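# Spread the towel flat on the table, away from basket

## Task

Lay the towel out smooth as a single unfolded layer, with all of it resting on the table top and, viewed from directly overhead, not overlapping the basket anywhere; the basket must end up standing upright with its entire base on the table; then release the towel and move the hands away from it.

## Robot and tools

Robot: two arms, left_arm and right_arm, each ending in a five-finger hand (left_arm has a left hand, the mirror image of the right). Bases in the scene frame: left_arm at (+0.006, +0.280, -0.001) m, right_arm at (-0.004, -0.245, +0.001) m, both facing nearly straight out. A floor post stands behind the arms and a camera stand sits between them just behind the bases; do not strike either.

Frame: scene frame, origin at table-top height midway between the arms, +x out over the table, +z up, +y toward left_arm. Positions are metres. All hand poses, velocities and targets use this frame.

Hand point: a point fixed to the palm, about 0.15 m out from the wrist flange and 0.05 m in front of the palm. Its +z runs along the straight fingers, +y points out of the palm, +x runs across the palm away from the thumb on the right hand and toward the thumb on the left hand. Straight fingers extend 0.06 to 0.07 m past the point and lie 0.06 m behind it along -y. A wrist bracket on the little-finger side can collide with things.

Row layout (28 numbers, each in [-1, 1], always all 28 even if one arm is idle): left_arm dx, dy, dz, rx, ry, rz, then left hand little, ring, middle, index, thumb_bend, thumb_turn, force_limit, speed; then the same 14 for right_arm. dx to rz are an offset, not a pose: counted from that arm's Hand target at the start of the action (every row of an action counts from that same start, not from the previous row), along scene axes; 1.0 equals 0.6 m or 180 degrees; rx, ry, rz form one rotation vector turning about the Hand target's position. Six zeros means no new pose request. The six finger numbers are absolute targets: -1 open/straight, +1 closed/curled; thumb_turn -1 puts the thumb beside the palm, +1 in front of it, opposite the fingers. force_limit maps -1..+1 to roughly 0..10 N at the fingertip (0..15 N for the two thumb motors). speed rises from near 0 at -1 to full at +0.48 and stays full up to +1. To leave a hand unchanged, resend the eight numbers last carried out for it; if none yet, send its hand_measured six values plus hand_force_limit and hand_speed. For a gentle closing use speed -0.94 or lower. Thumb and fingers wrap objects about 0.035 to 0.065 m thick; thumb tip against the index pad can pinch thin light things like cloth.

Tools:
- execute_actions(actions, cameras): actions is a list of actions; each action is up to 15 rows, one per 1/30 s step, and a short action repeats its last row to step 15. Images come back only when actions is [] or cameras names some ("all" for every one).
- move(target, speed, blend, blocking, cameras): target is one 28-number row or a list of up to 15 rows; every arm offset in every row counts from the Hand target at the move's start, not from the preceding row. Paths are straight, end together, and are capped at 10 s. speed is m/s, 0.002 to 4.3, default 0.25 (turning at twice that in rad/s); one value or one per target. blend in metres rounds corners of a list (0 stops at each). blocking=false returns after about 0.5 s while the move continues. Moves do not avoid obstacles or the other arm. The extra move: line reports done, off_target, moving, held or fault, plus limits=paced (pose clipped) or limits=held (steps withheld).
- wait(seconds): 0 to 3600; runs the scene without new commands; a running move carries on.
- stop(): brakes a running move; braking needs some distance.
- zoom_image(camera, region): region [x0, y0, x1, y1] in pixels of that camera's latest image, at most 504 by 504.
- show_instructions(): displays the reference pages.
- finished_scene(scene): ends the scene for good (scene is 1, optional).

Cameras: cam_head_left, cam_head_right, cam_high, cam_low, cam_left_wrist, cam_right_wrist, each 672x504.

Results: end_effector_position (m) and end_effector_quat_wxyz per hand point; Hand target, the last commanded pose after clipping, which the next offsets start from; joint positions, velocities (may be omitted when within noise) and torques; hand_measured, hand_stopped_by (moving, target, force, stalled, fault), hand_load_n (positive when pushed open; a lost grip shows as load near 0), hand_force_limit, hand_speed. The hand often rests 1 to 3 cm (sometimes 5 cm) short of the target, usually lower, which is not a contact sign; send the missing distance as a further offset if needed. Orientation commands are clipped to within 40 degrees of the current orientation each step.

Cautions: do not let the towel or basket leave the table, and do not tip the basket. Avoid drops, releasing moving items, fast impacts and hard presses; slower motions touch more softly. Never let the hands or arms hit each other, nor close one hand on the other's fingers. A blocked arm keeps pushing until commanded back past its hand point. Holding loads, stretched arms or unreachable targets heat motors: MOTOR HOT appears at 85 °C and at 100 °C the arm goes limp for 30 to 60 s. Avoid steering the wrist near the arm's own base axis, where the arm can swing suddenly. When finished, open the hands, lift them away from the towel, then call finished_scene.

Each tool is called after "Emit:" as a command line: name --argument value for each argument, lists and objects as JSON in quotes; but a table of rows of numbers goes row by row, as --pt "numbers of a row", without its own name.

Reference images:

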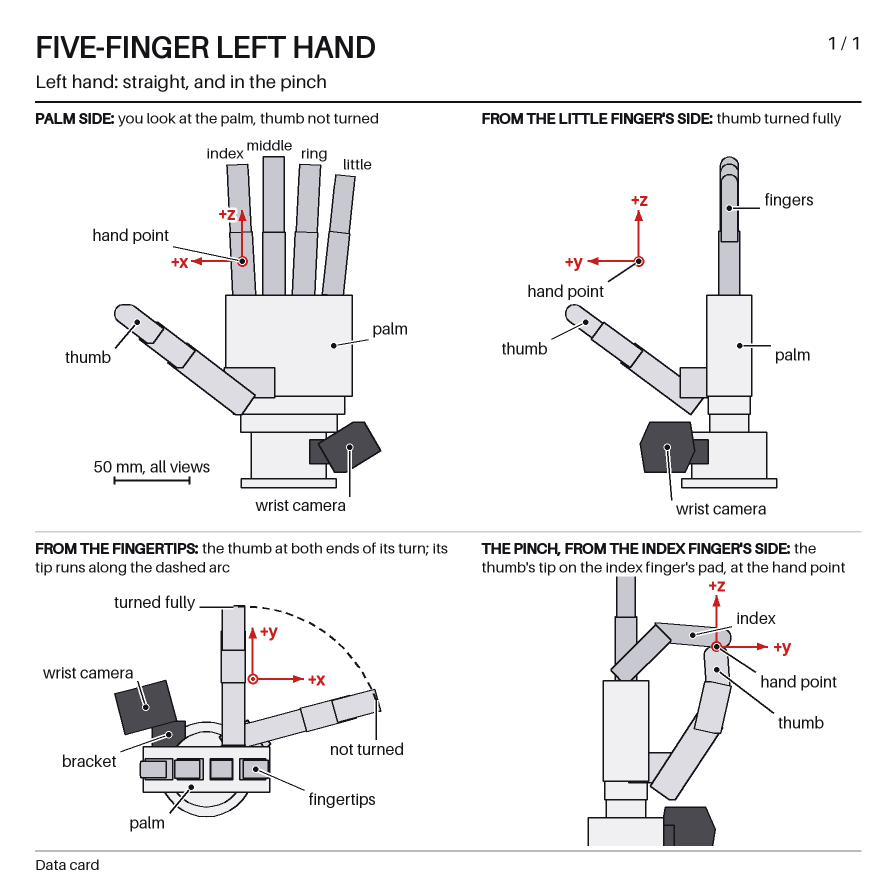

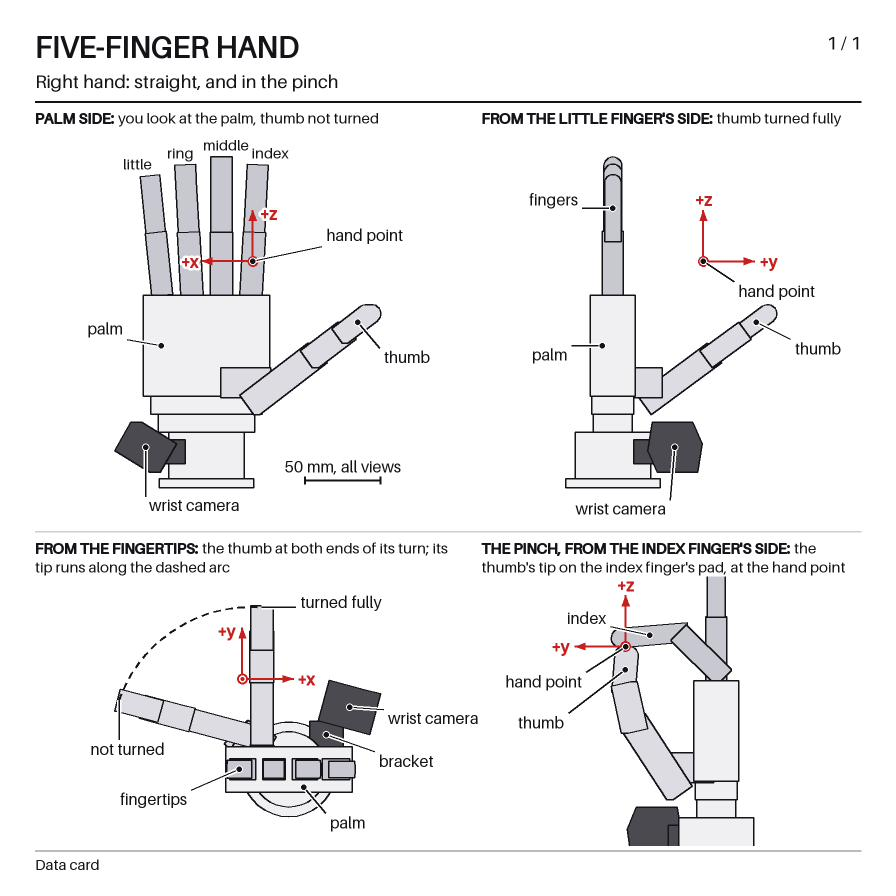

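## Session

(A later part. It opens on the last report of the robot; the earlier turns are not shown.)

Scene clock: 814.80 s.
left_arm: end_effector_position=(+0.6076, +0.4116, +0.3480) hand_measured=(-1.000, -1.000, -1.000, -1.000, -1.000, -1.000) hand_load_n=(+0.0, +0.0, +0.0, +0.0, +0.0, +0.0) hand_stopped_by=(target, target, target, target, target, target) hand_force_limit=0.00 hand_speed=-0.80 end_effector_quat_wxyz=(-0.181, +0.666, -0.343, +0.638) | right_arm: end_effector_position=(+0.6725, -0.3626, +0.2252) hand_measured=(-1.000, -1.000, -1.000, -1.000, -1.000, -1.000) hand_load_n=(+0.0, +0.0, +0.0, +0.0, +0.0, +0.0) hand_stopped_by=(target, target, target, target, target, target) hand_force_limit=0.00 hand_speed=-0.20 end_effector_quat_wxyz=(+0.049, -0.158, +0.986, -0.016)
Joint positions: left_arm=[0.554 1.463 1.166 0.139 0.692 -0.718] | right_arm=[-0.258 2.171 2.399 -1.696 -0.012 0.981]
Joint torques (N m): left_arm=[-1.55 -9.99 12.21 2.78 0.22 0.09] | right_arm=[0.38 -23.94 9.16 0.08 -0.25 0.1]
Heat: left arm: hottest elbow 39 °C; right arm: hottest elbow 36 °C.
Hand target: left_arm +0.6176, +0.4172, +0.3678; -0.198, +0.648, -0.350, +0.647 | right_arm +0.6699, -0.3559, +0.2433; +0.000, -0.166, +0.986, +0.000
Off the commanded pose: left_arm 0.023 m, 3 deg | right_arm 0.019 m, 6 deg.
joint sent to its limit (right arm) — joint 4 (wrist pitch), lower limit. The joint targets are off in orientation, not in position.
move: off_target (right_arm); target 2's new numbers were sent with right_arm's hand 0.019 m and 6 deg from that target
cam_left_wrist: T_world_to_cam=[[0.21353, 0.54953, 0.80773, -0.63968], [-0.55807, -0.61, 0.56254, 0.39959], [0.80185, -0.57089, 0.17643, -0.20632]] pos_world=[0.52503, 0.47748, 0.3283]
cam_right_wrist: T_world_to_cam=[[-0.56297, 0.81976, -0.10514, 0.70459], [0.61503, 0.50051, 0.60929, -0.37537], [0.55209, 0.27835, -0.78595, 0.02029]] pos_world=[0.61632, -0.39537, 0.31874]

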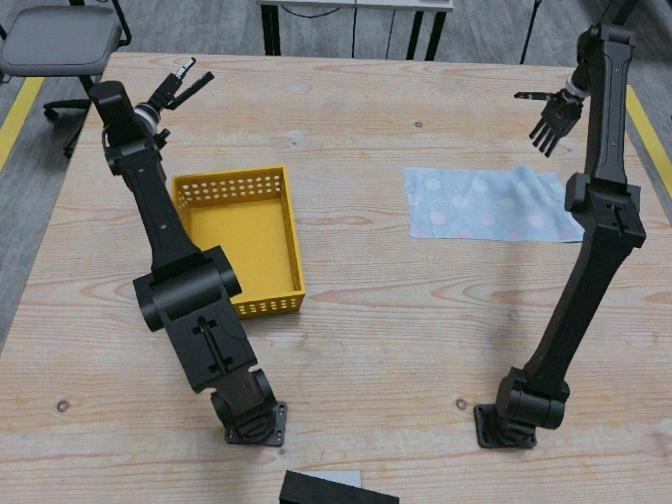

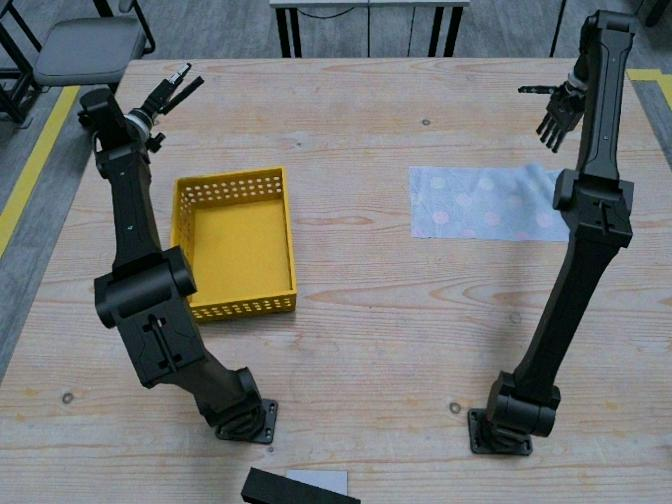

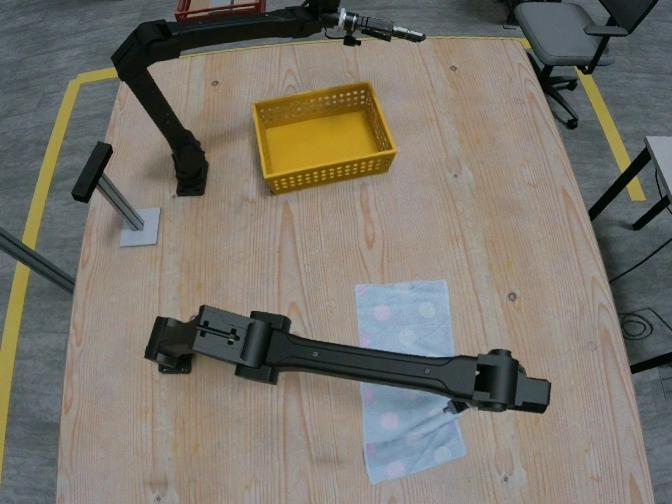

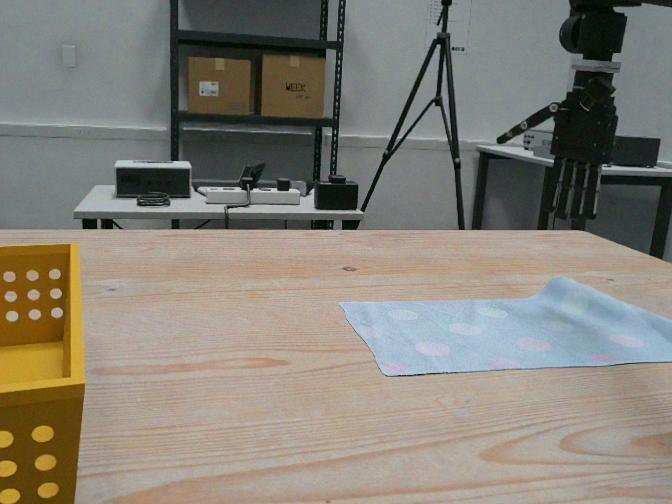

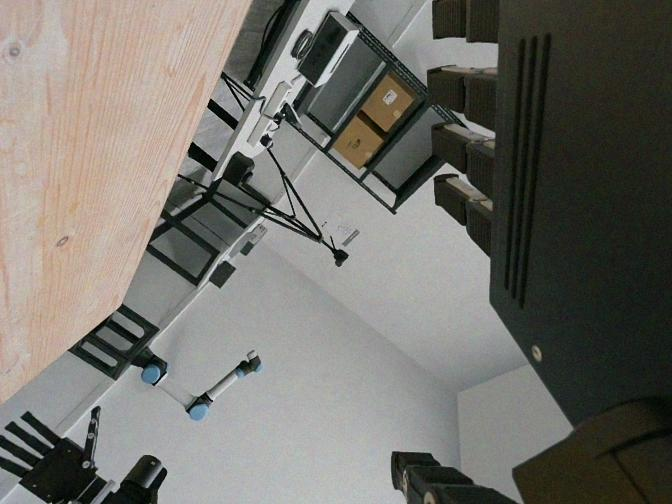

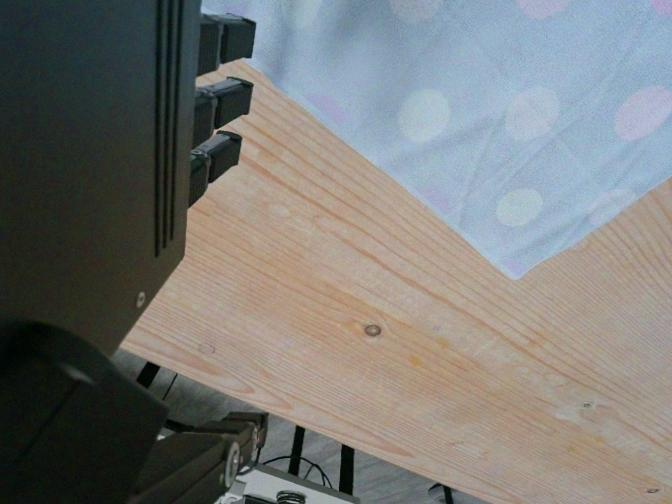

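Emit:
move --pt "0 0 0 0 0 0 -1 -1 -1 -1 -1 -1 0 -0.8 0.0 0.08 0 0 0 0 -1 -1 -1 -1 -1 -1 0 -0.2" --pt "0 0 0 0 0 0 -1 -1 -1 -1 -1 -1 0 -0.8 0.0 0.08 -0.21 0 0 0 -1 -1 -1 -1 -1 -1 0 -0.2" --speed 0.15 --cameras '["cam_head_left","cam_head_right","cam_low","cam_high","cam_right_wrist"]'

Emit:
zoom_image --camera "cam_head_right" --region '[480, 80, 640, 250]'

Emit:
zoom_image --camera "cam_low" --region '[450, 90, 672, 350]'

Scene clock: 838.97 s.
left_arm: end_effector_position=(+0.6076, +0.4116, +0.3480) hand_measured=(-1.000, -1.000, -1.000, -1.000, -1.000, -1.000) hand_load_n=(+0.0, +0.0, +0.0, +0.0, +0.5, +0.0) hand_stopped_by=(target, target, target, target, target, target) hand_force_limit=0.00 hand_speed=-0.80 end_effector_quat_wxyz=(-0.181, +0.666, -0.343, +0.638) | right_arm: end_effector_position=(+0.6670, -0.3052, +0.1203) hand_measured=(-1.000, -1.000, -1.000, -1.000, -1.000, -1.000) hand_load_n=(+0.0, +0.0, +0.0, +0.0, +0.0, +0.0) hand_stopped_by=(target, target, target, target, target, target) hand_force_limit=0.00 hand_speed=-0.20 end_effector_quat_wxyz=(-0.004, -0.167, +0.986, +0.003)
Joint positions: left_arm=[0.554 1.463 1.166 0.139 0.692 -0.718] | right_arm=[-0.176 2.183 2.144 -1.542 -0.003 1.046]
Joint torques (N m): left_arm=[-1.55 -10.05 12.19 2.78 0.22 0.09] | right_arm=[-0.5 -22.12 8.54 0.99 -0.12 0.01]
Heat: left arm: hottest elbow 39 °C; right arm: hottest elbow 35 °C.
Hand target: left_arm +0.6176, +0.4172, +0.3678; -0.198, +0.648, -0.350, +0.647 | right_arm +0.6699, -0.3079, +0.1174; +0.000, -0.166, +0.986, +0.000
Off the commanded pose: left_arm 0.023 m, 3 deg | right_arm 0.005 m, 1 deg.
move: done
cam_right_wrist: T_world_to_cam=[[-0.58481, 0.81075, -0.02604, 0.64584], [0.67002, 0.50089, 0.5479, -0.36593], [0.45725, 0.30297, -0.83614, 0.00174]] pos_world=[0.62207, -0.34085, 0.21876]
Images, in order (width x height): cam_head_left 672x504, cam_head_right 672x504, cam_high 672x504, cam_low 672x504, cam_right_wrist 672x504.

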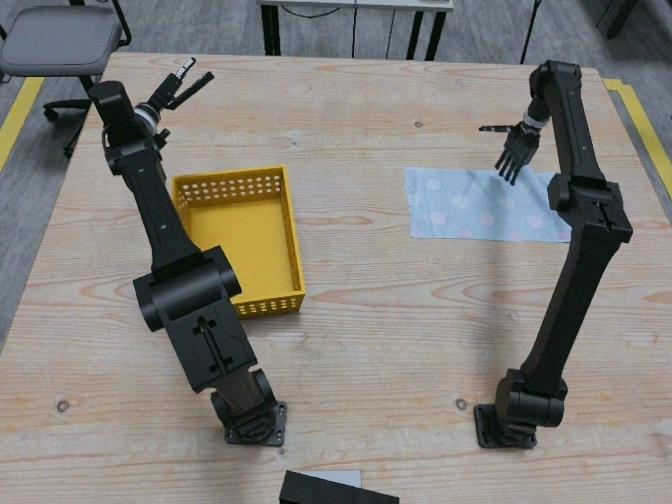

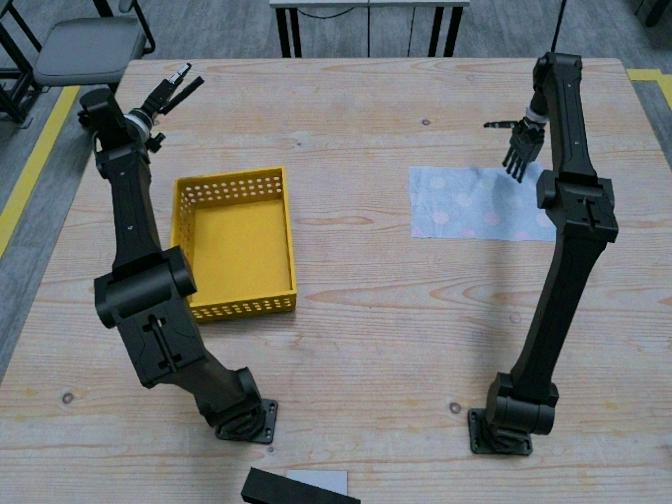

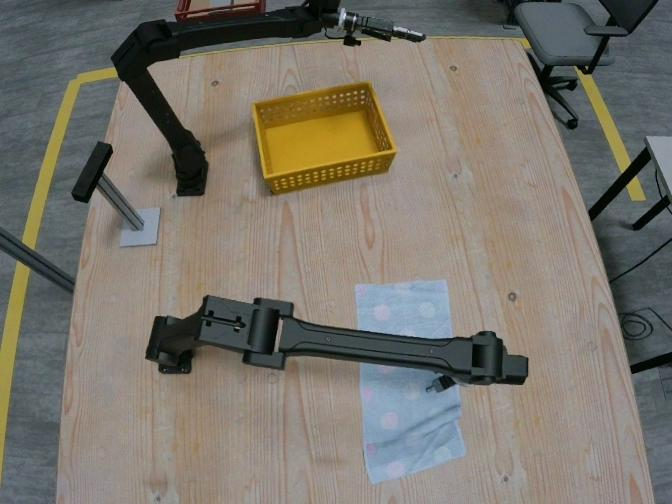

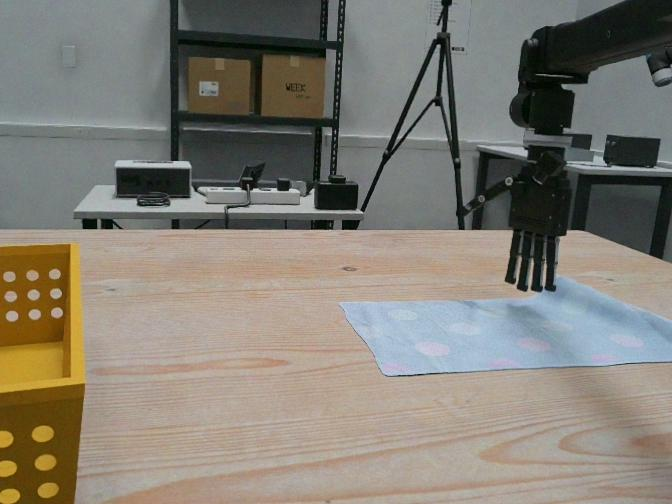

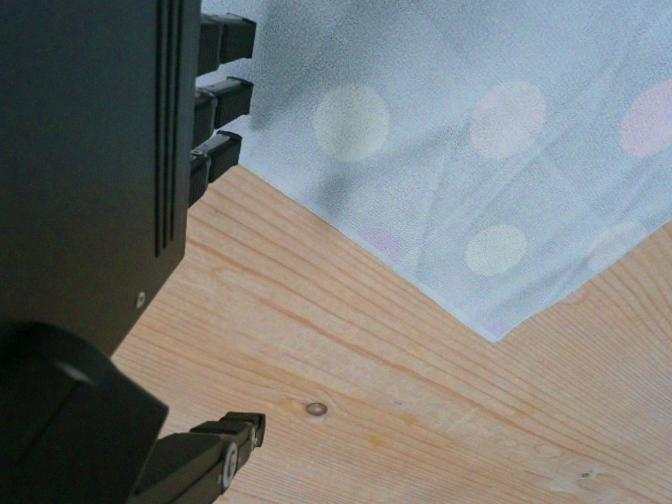

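Scaled by 2.965 from the camera's image (finer frame: 960x720).

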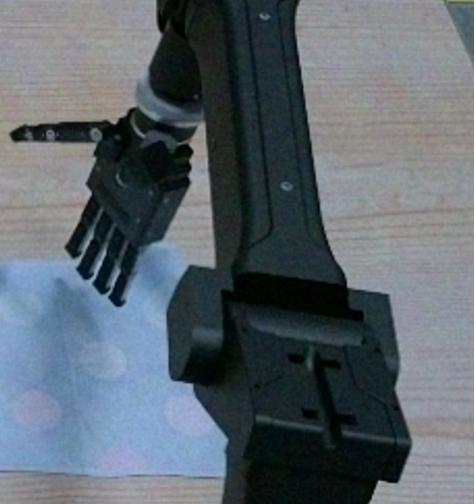

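Scaled by 1.938 from the camera's image (finer frame: 960x720).

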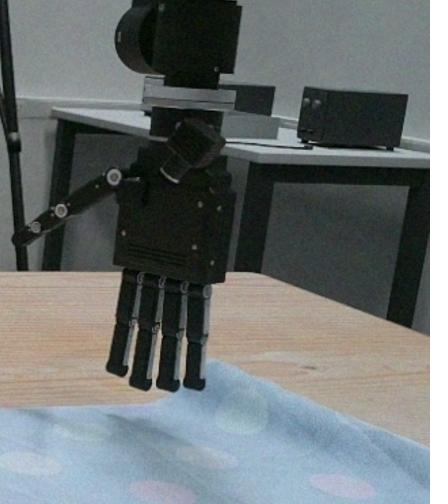

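Emit:
move --pt "0 0 0 0 0 0 -1 -1 -1 -1 -1 -1 0 -0.8 0.01 0.0 -0.047 0 0 0 -1 -1 -1 -1 -1 -1 0 -0.2" --pt "0 0 0 0 0 0 -1 -1 -1 -1 -1 -1 0 -0.8 0.025 -0.16 -0.047 0 0 0 -1 -1 -1 -1 -1 -1 0 -0.2" --speed 0.08 --cameras '["cam_head_left","cam_head_right","cam_low","cam_high","cam_right_wrist"]'

Emit:
zoom_image --camera "cam_head_right" --region '[480, 80, 640, 250]'

Emit:
zoom_image --camera "cam_low" --region '[450, 90, 672, 350]'

Scene clock: 854.47 s.
left_arm: end_effector_position=(+0.6076, +0.4116, +0.3480) hand_measured=(-1.000, -1.000, -1.000, -1.000, -1.000, -1.000) hand_load_n=(+0.0, +0.0, +0.0, +0.0, +0.0, +0.0) hand_stopped_by=(target, target, target, target, target, target) hand_force_limit=0.00 hand_speed=-0.80 end_effector_quat_wxyz=(-0.181, +0.666, -0.343, +0.638) | right_arm: end_effector_position=(+0.6789, -0.3842, +0.0947) hand_measured=(-1.000, -1.000, -1.000, -1.000, -1.000, -1.000) hand_load_n=(+0.0, +0.0, -2.5, +0.0, +0.0, +0.0) hand_stopped_by=(target, target, target, target, target, target) hand_force_limit=0.00 hand_speed=-0.20 end_effector_quat_wxyz=(+0.000, -0.172, +0.985, +0.006)
Joint positions: left_arm=[0.554 1.463 1.166 0.139 0.692 -0.718] | right_arm=[-0.285 2.302 2.285 -1.56 -0.011 0.925]
Joint torques (N m): left_arm=[-1.55 -10.05 12.19 2.78 0.22 0.09] | right_arm=[-2.14 -20.25 12.23 0.18 0.14 -0.1]
Heat: left arm: hottest elbow 39 °C; right arm: hottest elbow 35 °C.
Hand target: left_arm +0.6176, +0.4172, +0.3678; -0.198, +0.648, -0.350, +0.647 | right_arm +0.6849, -0.4038, +0.0892; +0.000, -0.166, +0.986, +0.000
Off the commanded pose: left_arm 0.023 m, 3 deg | right_arm 0.021 m, 1 deg.
move: off_target (right_arm)
cam_right_wrist: T_world_to_cam=[[-0.59378, 0.80428, -0.02354, 0.7195], [0.66083, 0.50415, 0.55599, -0.31362], [0.45904, 0.31459, -0.83085, 0.00151]] pos_world=[0.63379, -0.42104, 0.19256]
Images, in order (width x height): cam_head_left 672x504, cam_head_right 672x504, cam_high 672x504, cam_low 672x504, cam_right_wrist 672x504.

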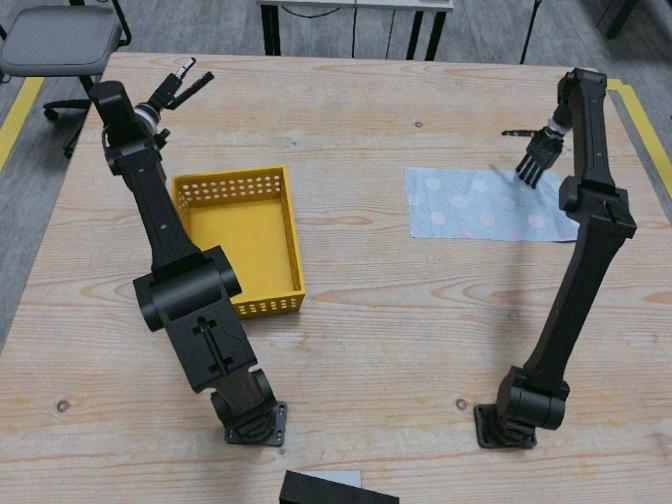

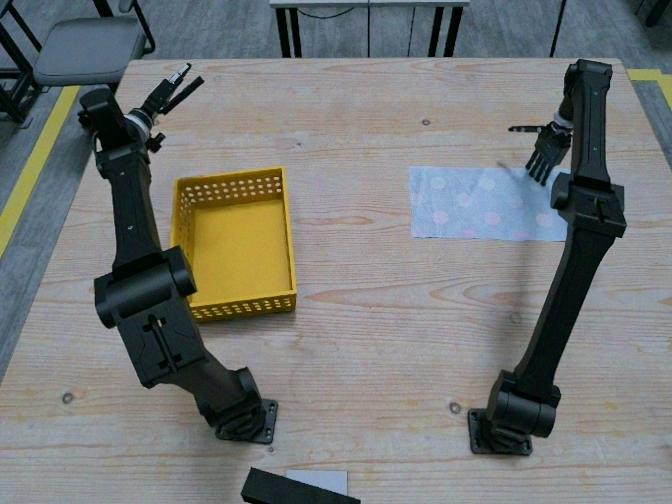

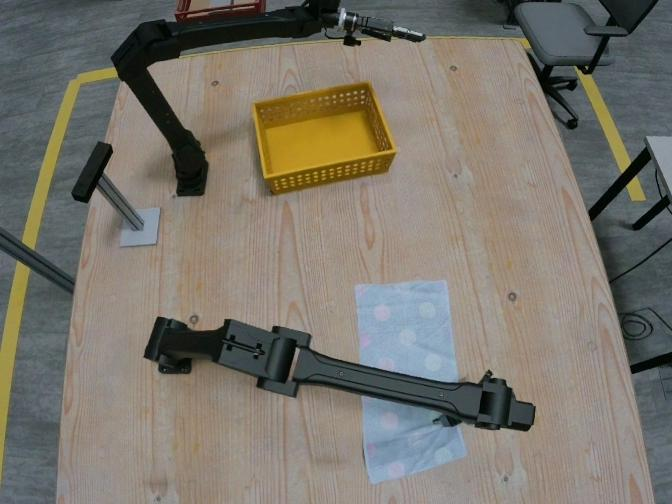

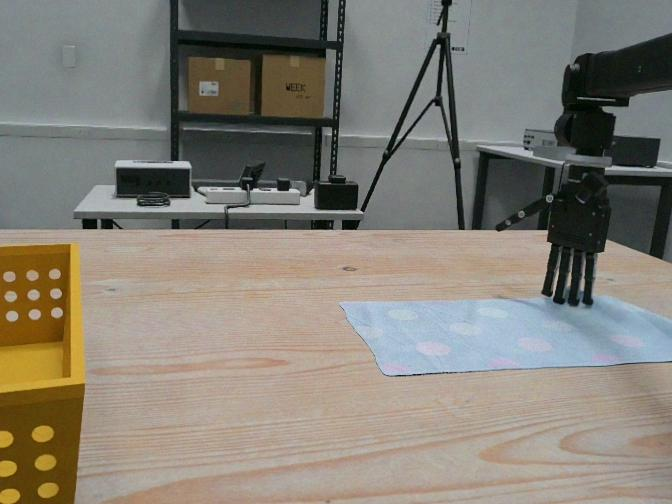

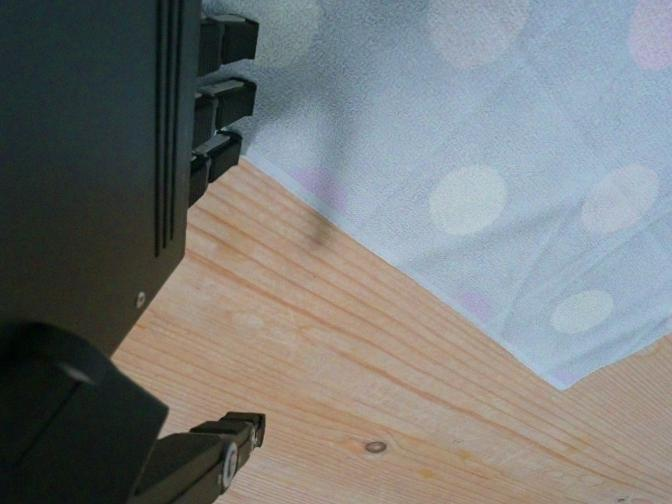

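Scaled by 2.965 from the camera's image (finer frame: 960x720).

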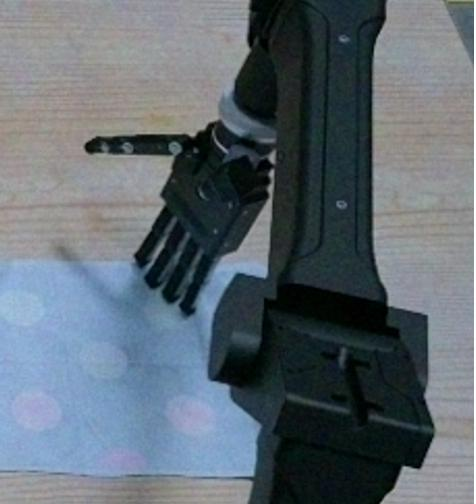

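Scaled by 1.938 from the camera's image (finer frame: 960x720).

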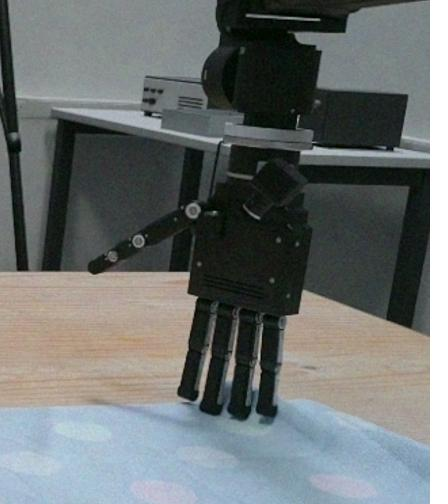

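Emit:
move --pt "0 0 0 0 0 0 -1 -1 -1 -1 -1 -1 0 -0.8 0.01 -0.21 0.004 0 0 0 -1 -1 -1 -1 -1 -1 0 -0.2" --pt "0 0 0 0 0 0 -1 -1 -1 -1 -1 -1 0 -0.8 0.01 -0.21 0.25 0 0 0 -1 -1 -1 -1 -1 -1 0 -0.2" --speed 0.08 --cameras '["cam_head_left","cam_head_right","cam_low","cam_high","cam_right_wrist"]'

Emit:
zoom_image --camera "cam_head_left" --region '[380, 130, 640, 270]'

Emit:
zoom_image --camera "cam_low" --region '[330, 220, 672, 420]'

Scene clock: 864.73 s.
left_arm: end_effector_position=(+0.6076, +0.4116, +0.3480) hand_measured=(-1.000, -1.000, -1.000, -1.000, -1.000, -1.000) hand_load_n=(+0.0, +0.0, +0.0, +0.0, +0.0, +0.0) hand_stopped_by=(target, target, target, target, target, target) hand_force_limit=0.00 hand_speed=-0.80 end_effector_quat_wxyz=(-0.181, +0.666, -0.343, +0.638) | right_arm: end_effector_position=(+0.6869, -0.5199, +0.1999) hand_measured=(-1.000, -1.000, -1.000, -1.000, -1.000, -1.000) hand_load_n=(+0.0, +0.0, +0.0, +0.0, +0.0, +0.0) hand_stopped_by=(target, target, target, target, target, target) hand_force_limit=0.00 hand_speed=-0.20 end_effector_quat_wxyz=(+0.089, -0.148, +0.984, -0.049)
Joint positions: left_arm=[0.554 1.463 1.166 0.139 0.692 -0.718] | right_arm=[-0.457 2.394 2.729 -1.704 -0.023 0.803]
Joint torques (N m): left_arm=[-1.49 -10.05 12.21 2.78 0.22 0.09] | right_arm=[-1.14 -26.05 13.12 0.65 -0.32 0.1]
Heat: left arm: hottest elbow 39 °C; right arm: hottest elbow 36 °C.
Hand target: left_arm +0.6176, +0.4172, +0.3678; -0.198, +0.648, -0.350, +0.647 | right_arm +0.6908, -0.5298, +0.2392; +0.000, -0.166, +0.986, +0.000
Off the commanded pose: left_arm 0.023 m, 3 deg | right_arm 0.041 m, 12 deg.
joint sent to its limit (right arm) — joint 4 (wrist pitch), lower limit. The joint targets are off in orientation, not in position.
move: off_target (right_arm)
cam_right_wrist: T_world_to_cam=[[-0.53261, 0.82298, -0.19756, 0.83841], [0.56956, 0.52118, 0.63559, -0.25339], [0.62604, 0.226, -0.74632, -0.04965]] pos_world=[0.62195, -0.54671, 0.28963]
Images, in order (width x height): cam_head_left 672x504, cam_head_right 672x504, cam_high 672x504, cam_low 672x504, cam_right_wrist 672x504.

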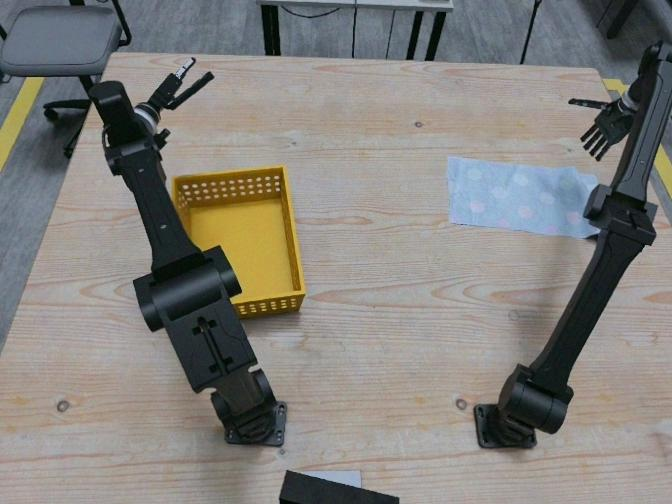

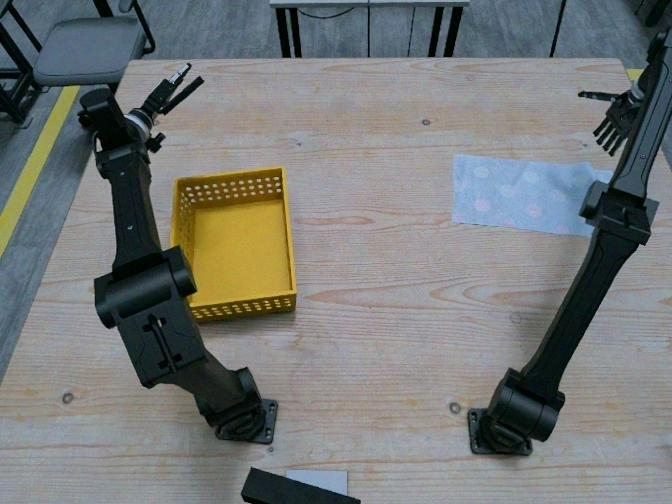

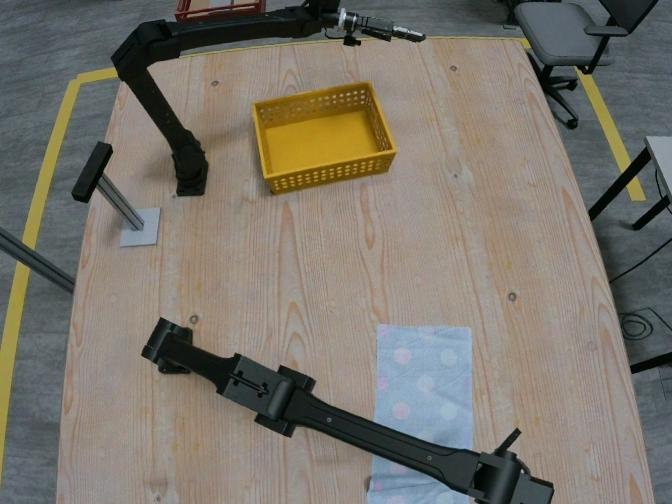

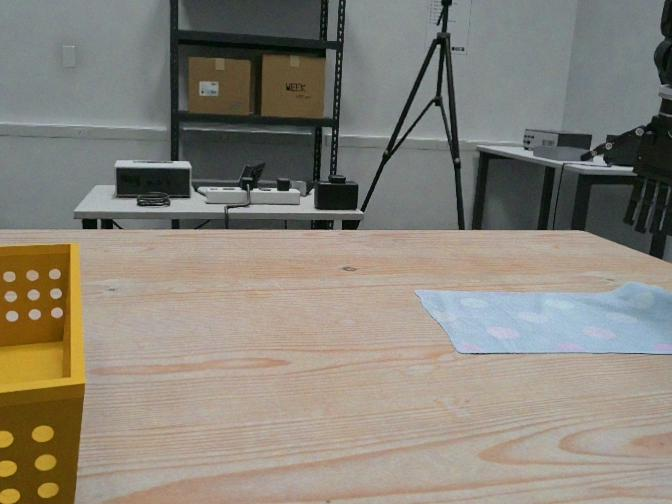

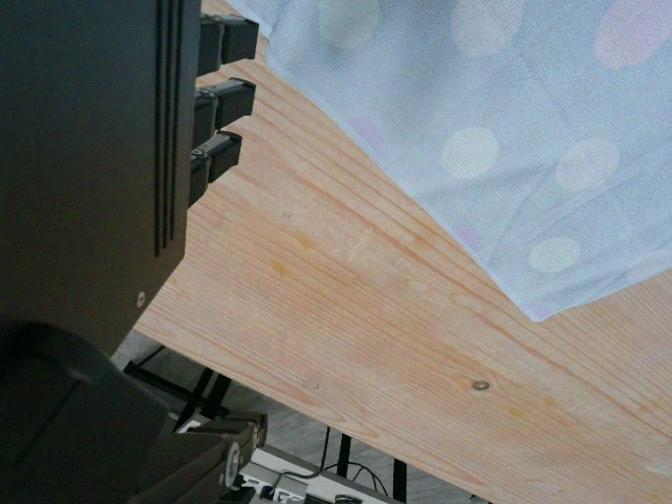

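Scaled by 1.938 from the camera's image (finer frame: 960x720).

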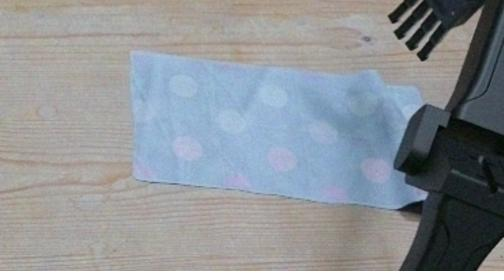

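Scaled by 1.474 from the camera's image (finer frame: 960x720).

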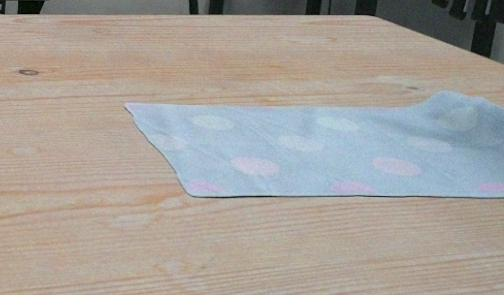

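Emit:
move --pt "0 0 0 0 0 0 -1 -1 -1 -1 -1 -1 0 -0.8 -0.3 0.5 0.1 0 0 0 -1 -1 -1 -1 -1 -1 0 -0.2" --pt "0 0 0 0 0 0 -1 -1 -1 -1 -1 -1 0 -0.8 -0.4 0.75 0.1 0 0 0 -1 -1 -1 -1 -1 -1 0 -0.2" --speed 0.3 --blend 0.05 --cameras '["all"]'

Emit:
zoom_image --camera "cam_head_left" --region '[400, 130, 660, 270]'

Emit:
zoom_image --camera "cam_low" --region '[370, 220, 672, 420]'

Emit:
zoom_image --camera "cam_high" --region '[330, 300, 530, 504]'

Scene clock: 882.67 s.
left_arm: end_effector_position=(+0.6076, +0.4116, +0.3480) hand_measured=(-1.000, -1.000, -1.000, -1.000, -1.000, -1.000) hand_load_n=(+0.0, +0.0, +0.0, +0.0, +0.0, +0.0) hand_stopped_by=(target, target, target, target, target, target) hand_force_limit=0.00 hand_speed=-0.80 end_effector_quat_wxyz=(-0.181, +0.666, -0.343, +0.638) | right_arm: end_effector_position=(+0.4579, -0.0765, +0.2952) hand_measured=(-1.000, -1.000, -1.000, -1.000, -1.000, -1.000) hand_load_n=(+0.0, +0.0, -0.5, +0.0, +0.0, +0.0) hand_stopped_by=(target, target, target, target, target, target) hand_force_limit=0.00 hand_speed=-0.20 end_effector_quat_wxyz=(+0.004, -0.171, +0.985, +0.002)
Joint positions: left_arm=[0.554 1.463 1.166 0.139 0.692 -0.718] | right_arm=[0.234 1.555 1.689 -1.696 -0.003 1.447]
Joint torques (N m): left_arm=[-1.49 -9.99 12.21 2.78 0.22 0.09] | right_arm=[-0.44 -15.38 8.02 -0.08 -0.13 0.12]
Heat: left arm: hottest elbow 39 °C; right arm: hottest elbow 37 °C.
Hand target: left_arm +0.6176, +0.4172, +0.3678; -0.198, +0.648, -0.350, +0.647 | right_arm +0.4510, -0.0800, +0.2992; +0.000, -0.166, +0.986, +0.000
Off the commanded pose: left_arm 0.023 m, 3 deg | right_arm 0.009 m, 1 deg.
joint sent to its limit (right arm) — joint 4 (wrist pitch), lower limit. The joint targets still meet the commanded pose.
move: done
cam_left_wrist: T_world_to_cam=[[0.21353, 0.54953, 0.80773, -0.63968], [-0.55807, -0.61, 0.56254, 0.39959], [0.80185, -0.57089, 0.17643, -0.20632]] pos_world=[0.52503, 0.47748, 0.3283]
cam_right_wrist: T_world_to_cam=[[-0.59132, 0.80566, -0.03548, 0.34799], [0.65613, 0.50622, 0.55968, -0.43296], [0.46887, 0.30767, -0.82795, 0.16692]] pos_world=[0.41159, -0.11255, 0.39287]

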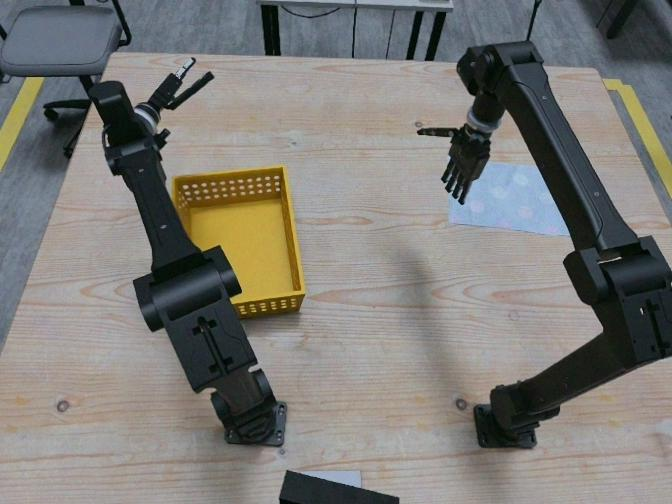

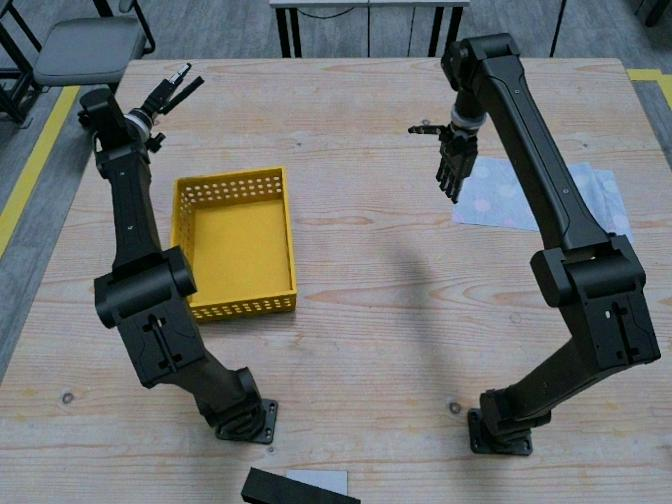

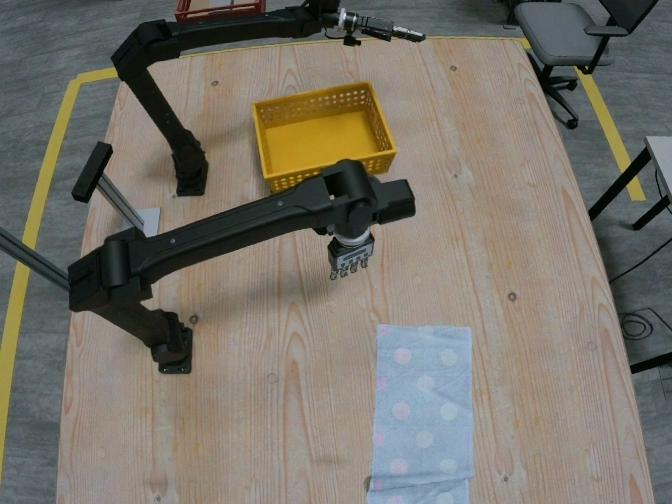

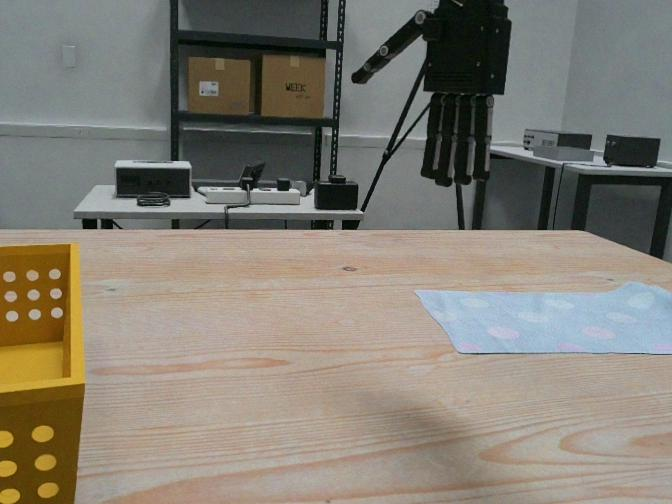

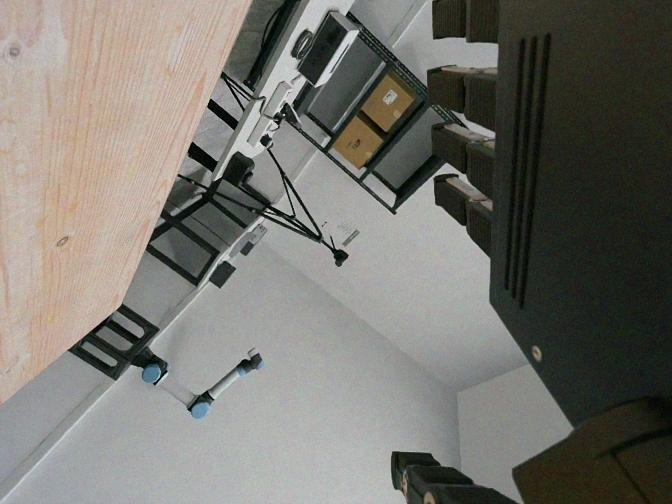

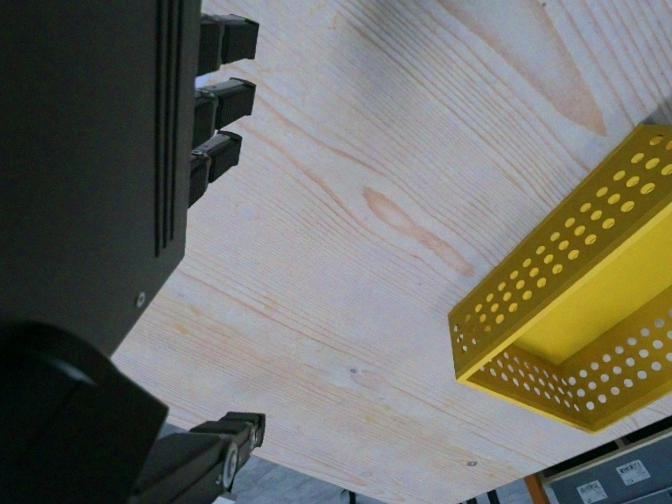

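Scaled by 1.938 from the camera's image (finer frame: 960x720).

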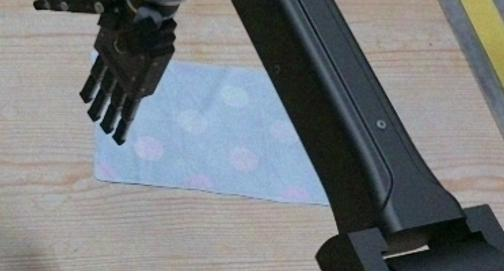

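Scaled by 1.669 from the camera's image (finer frame: 960x720).

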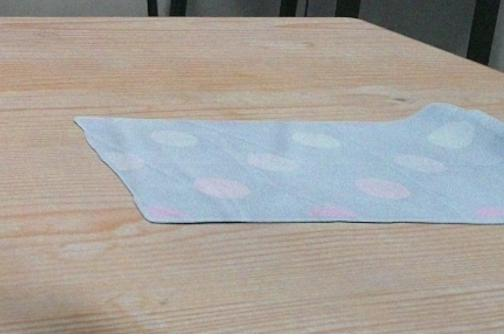

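Scaled by 2.471 from the camera's image (finer frame: 960x720).

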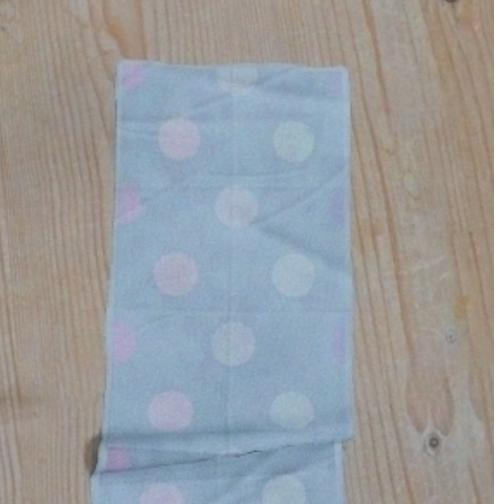

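Emit:
zoom_image --camera "cam_head_right" --region '[430, 130, 672, 270]'

Scaled by 2.083 from the camera's image (finer frame: 960x720).

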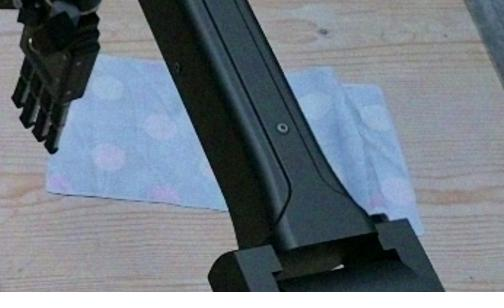

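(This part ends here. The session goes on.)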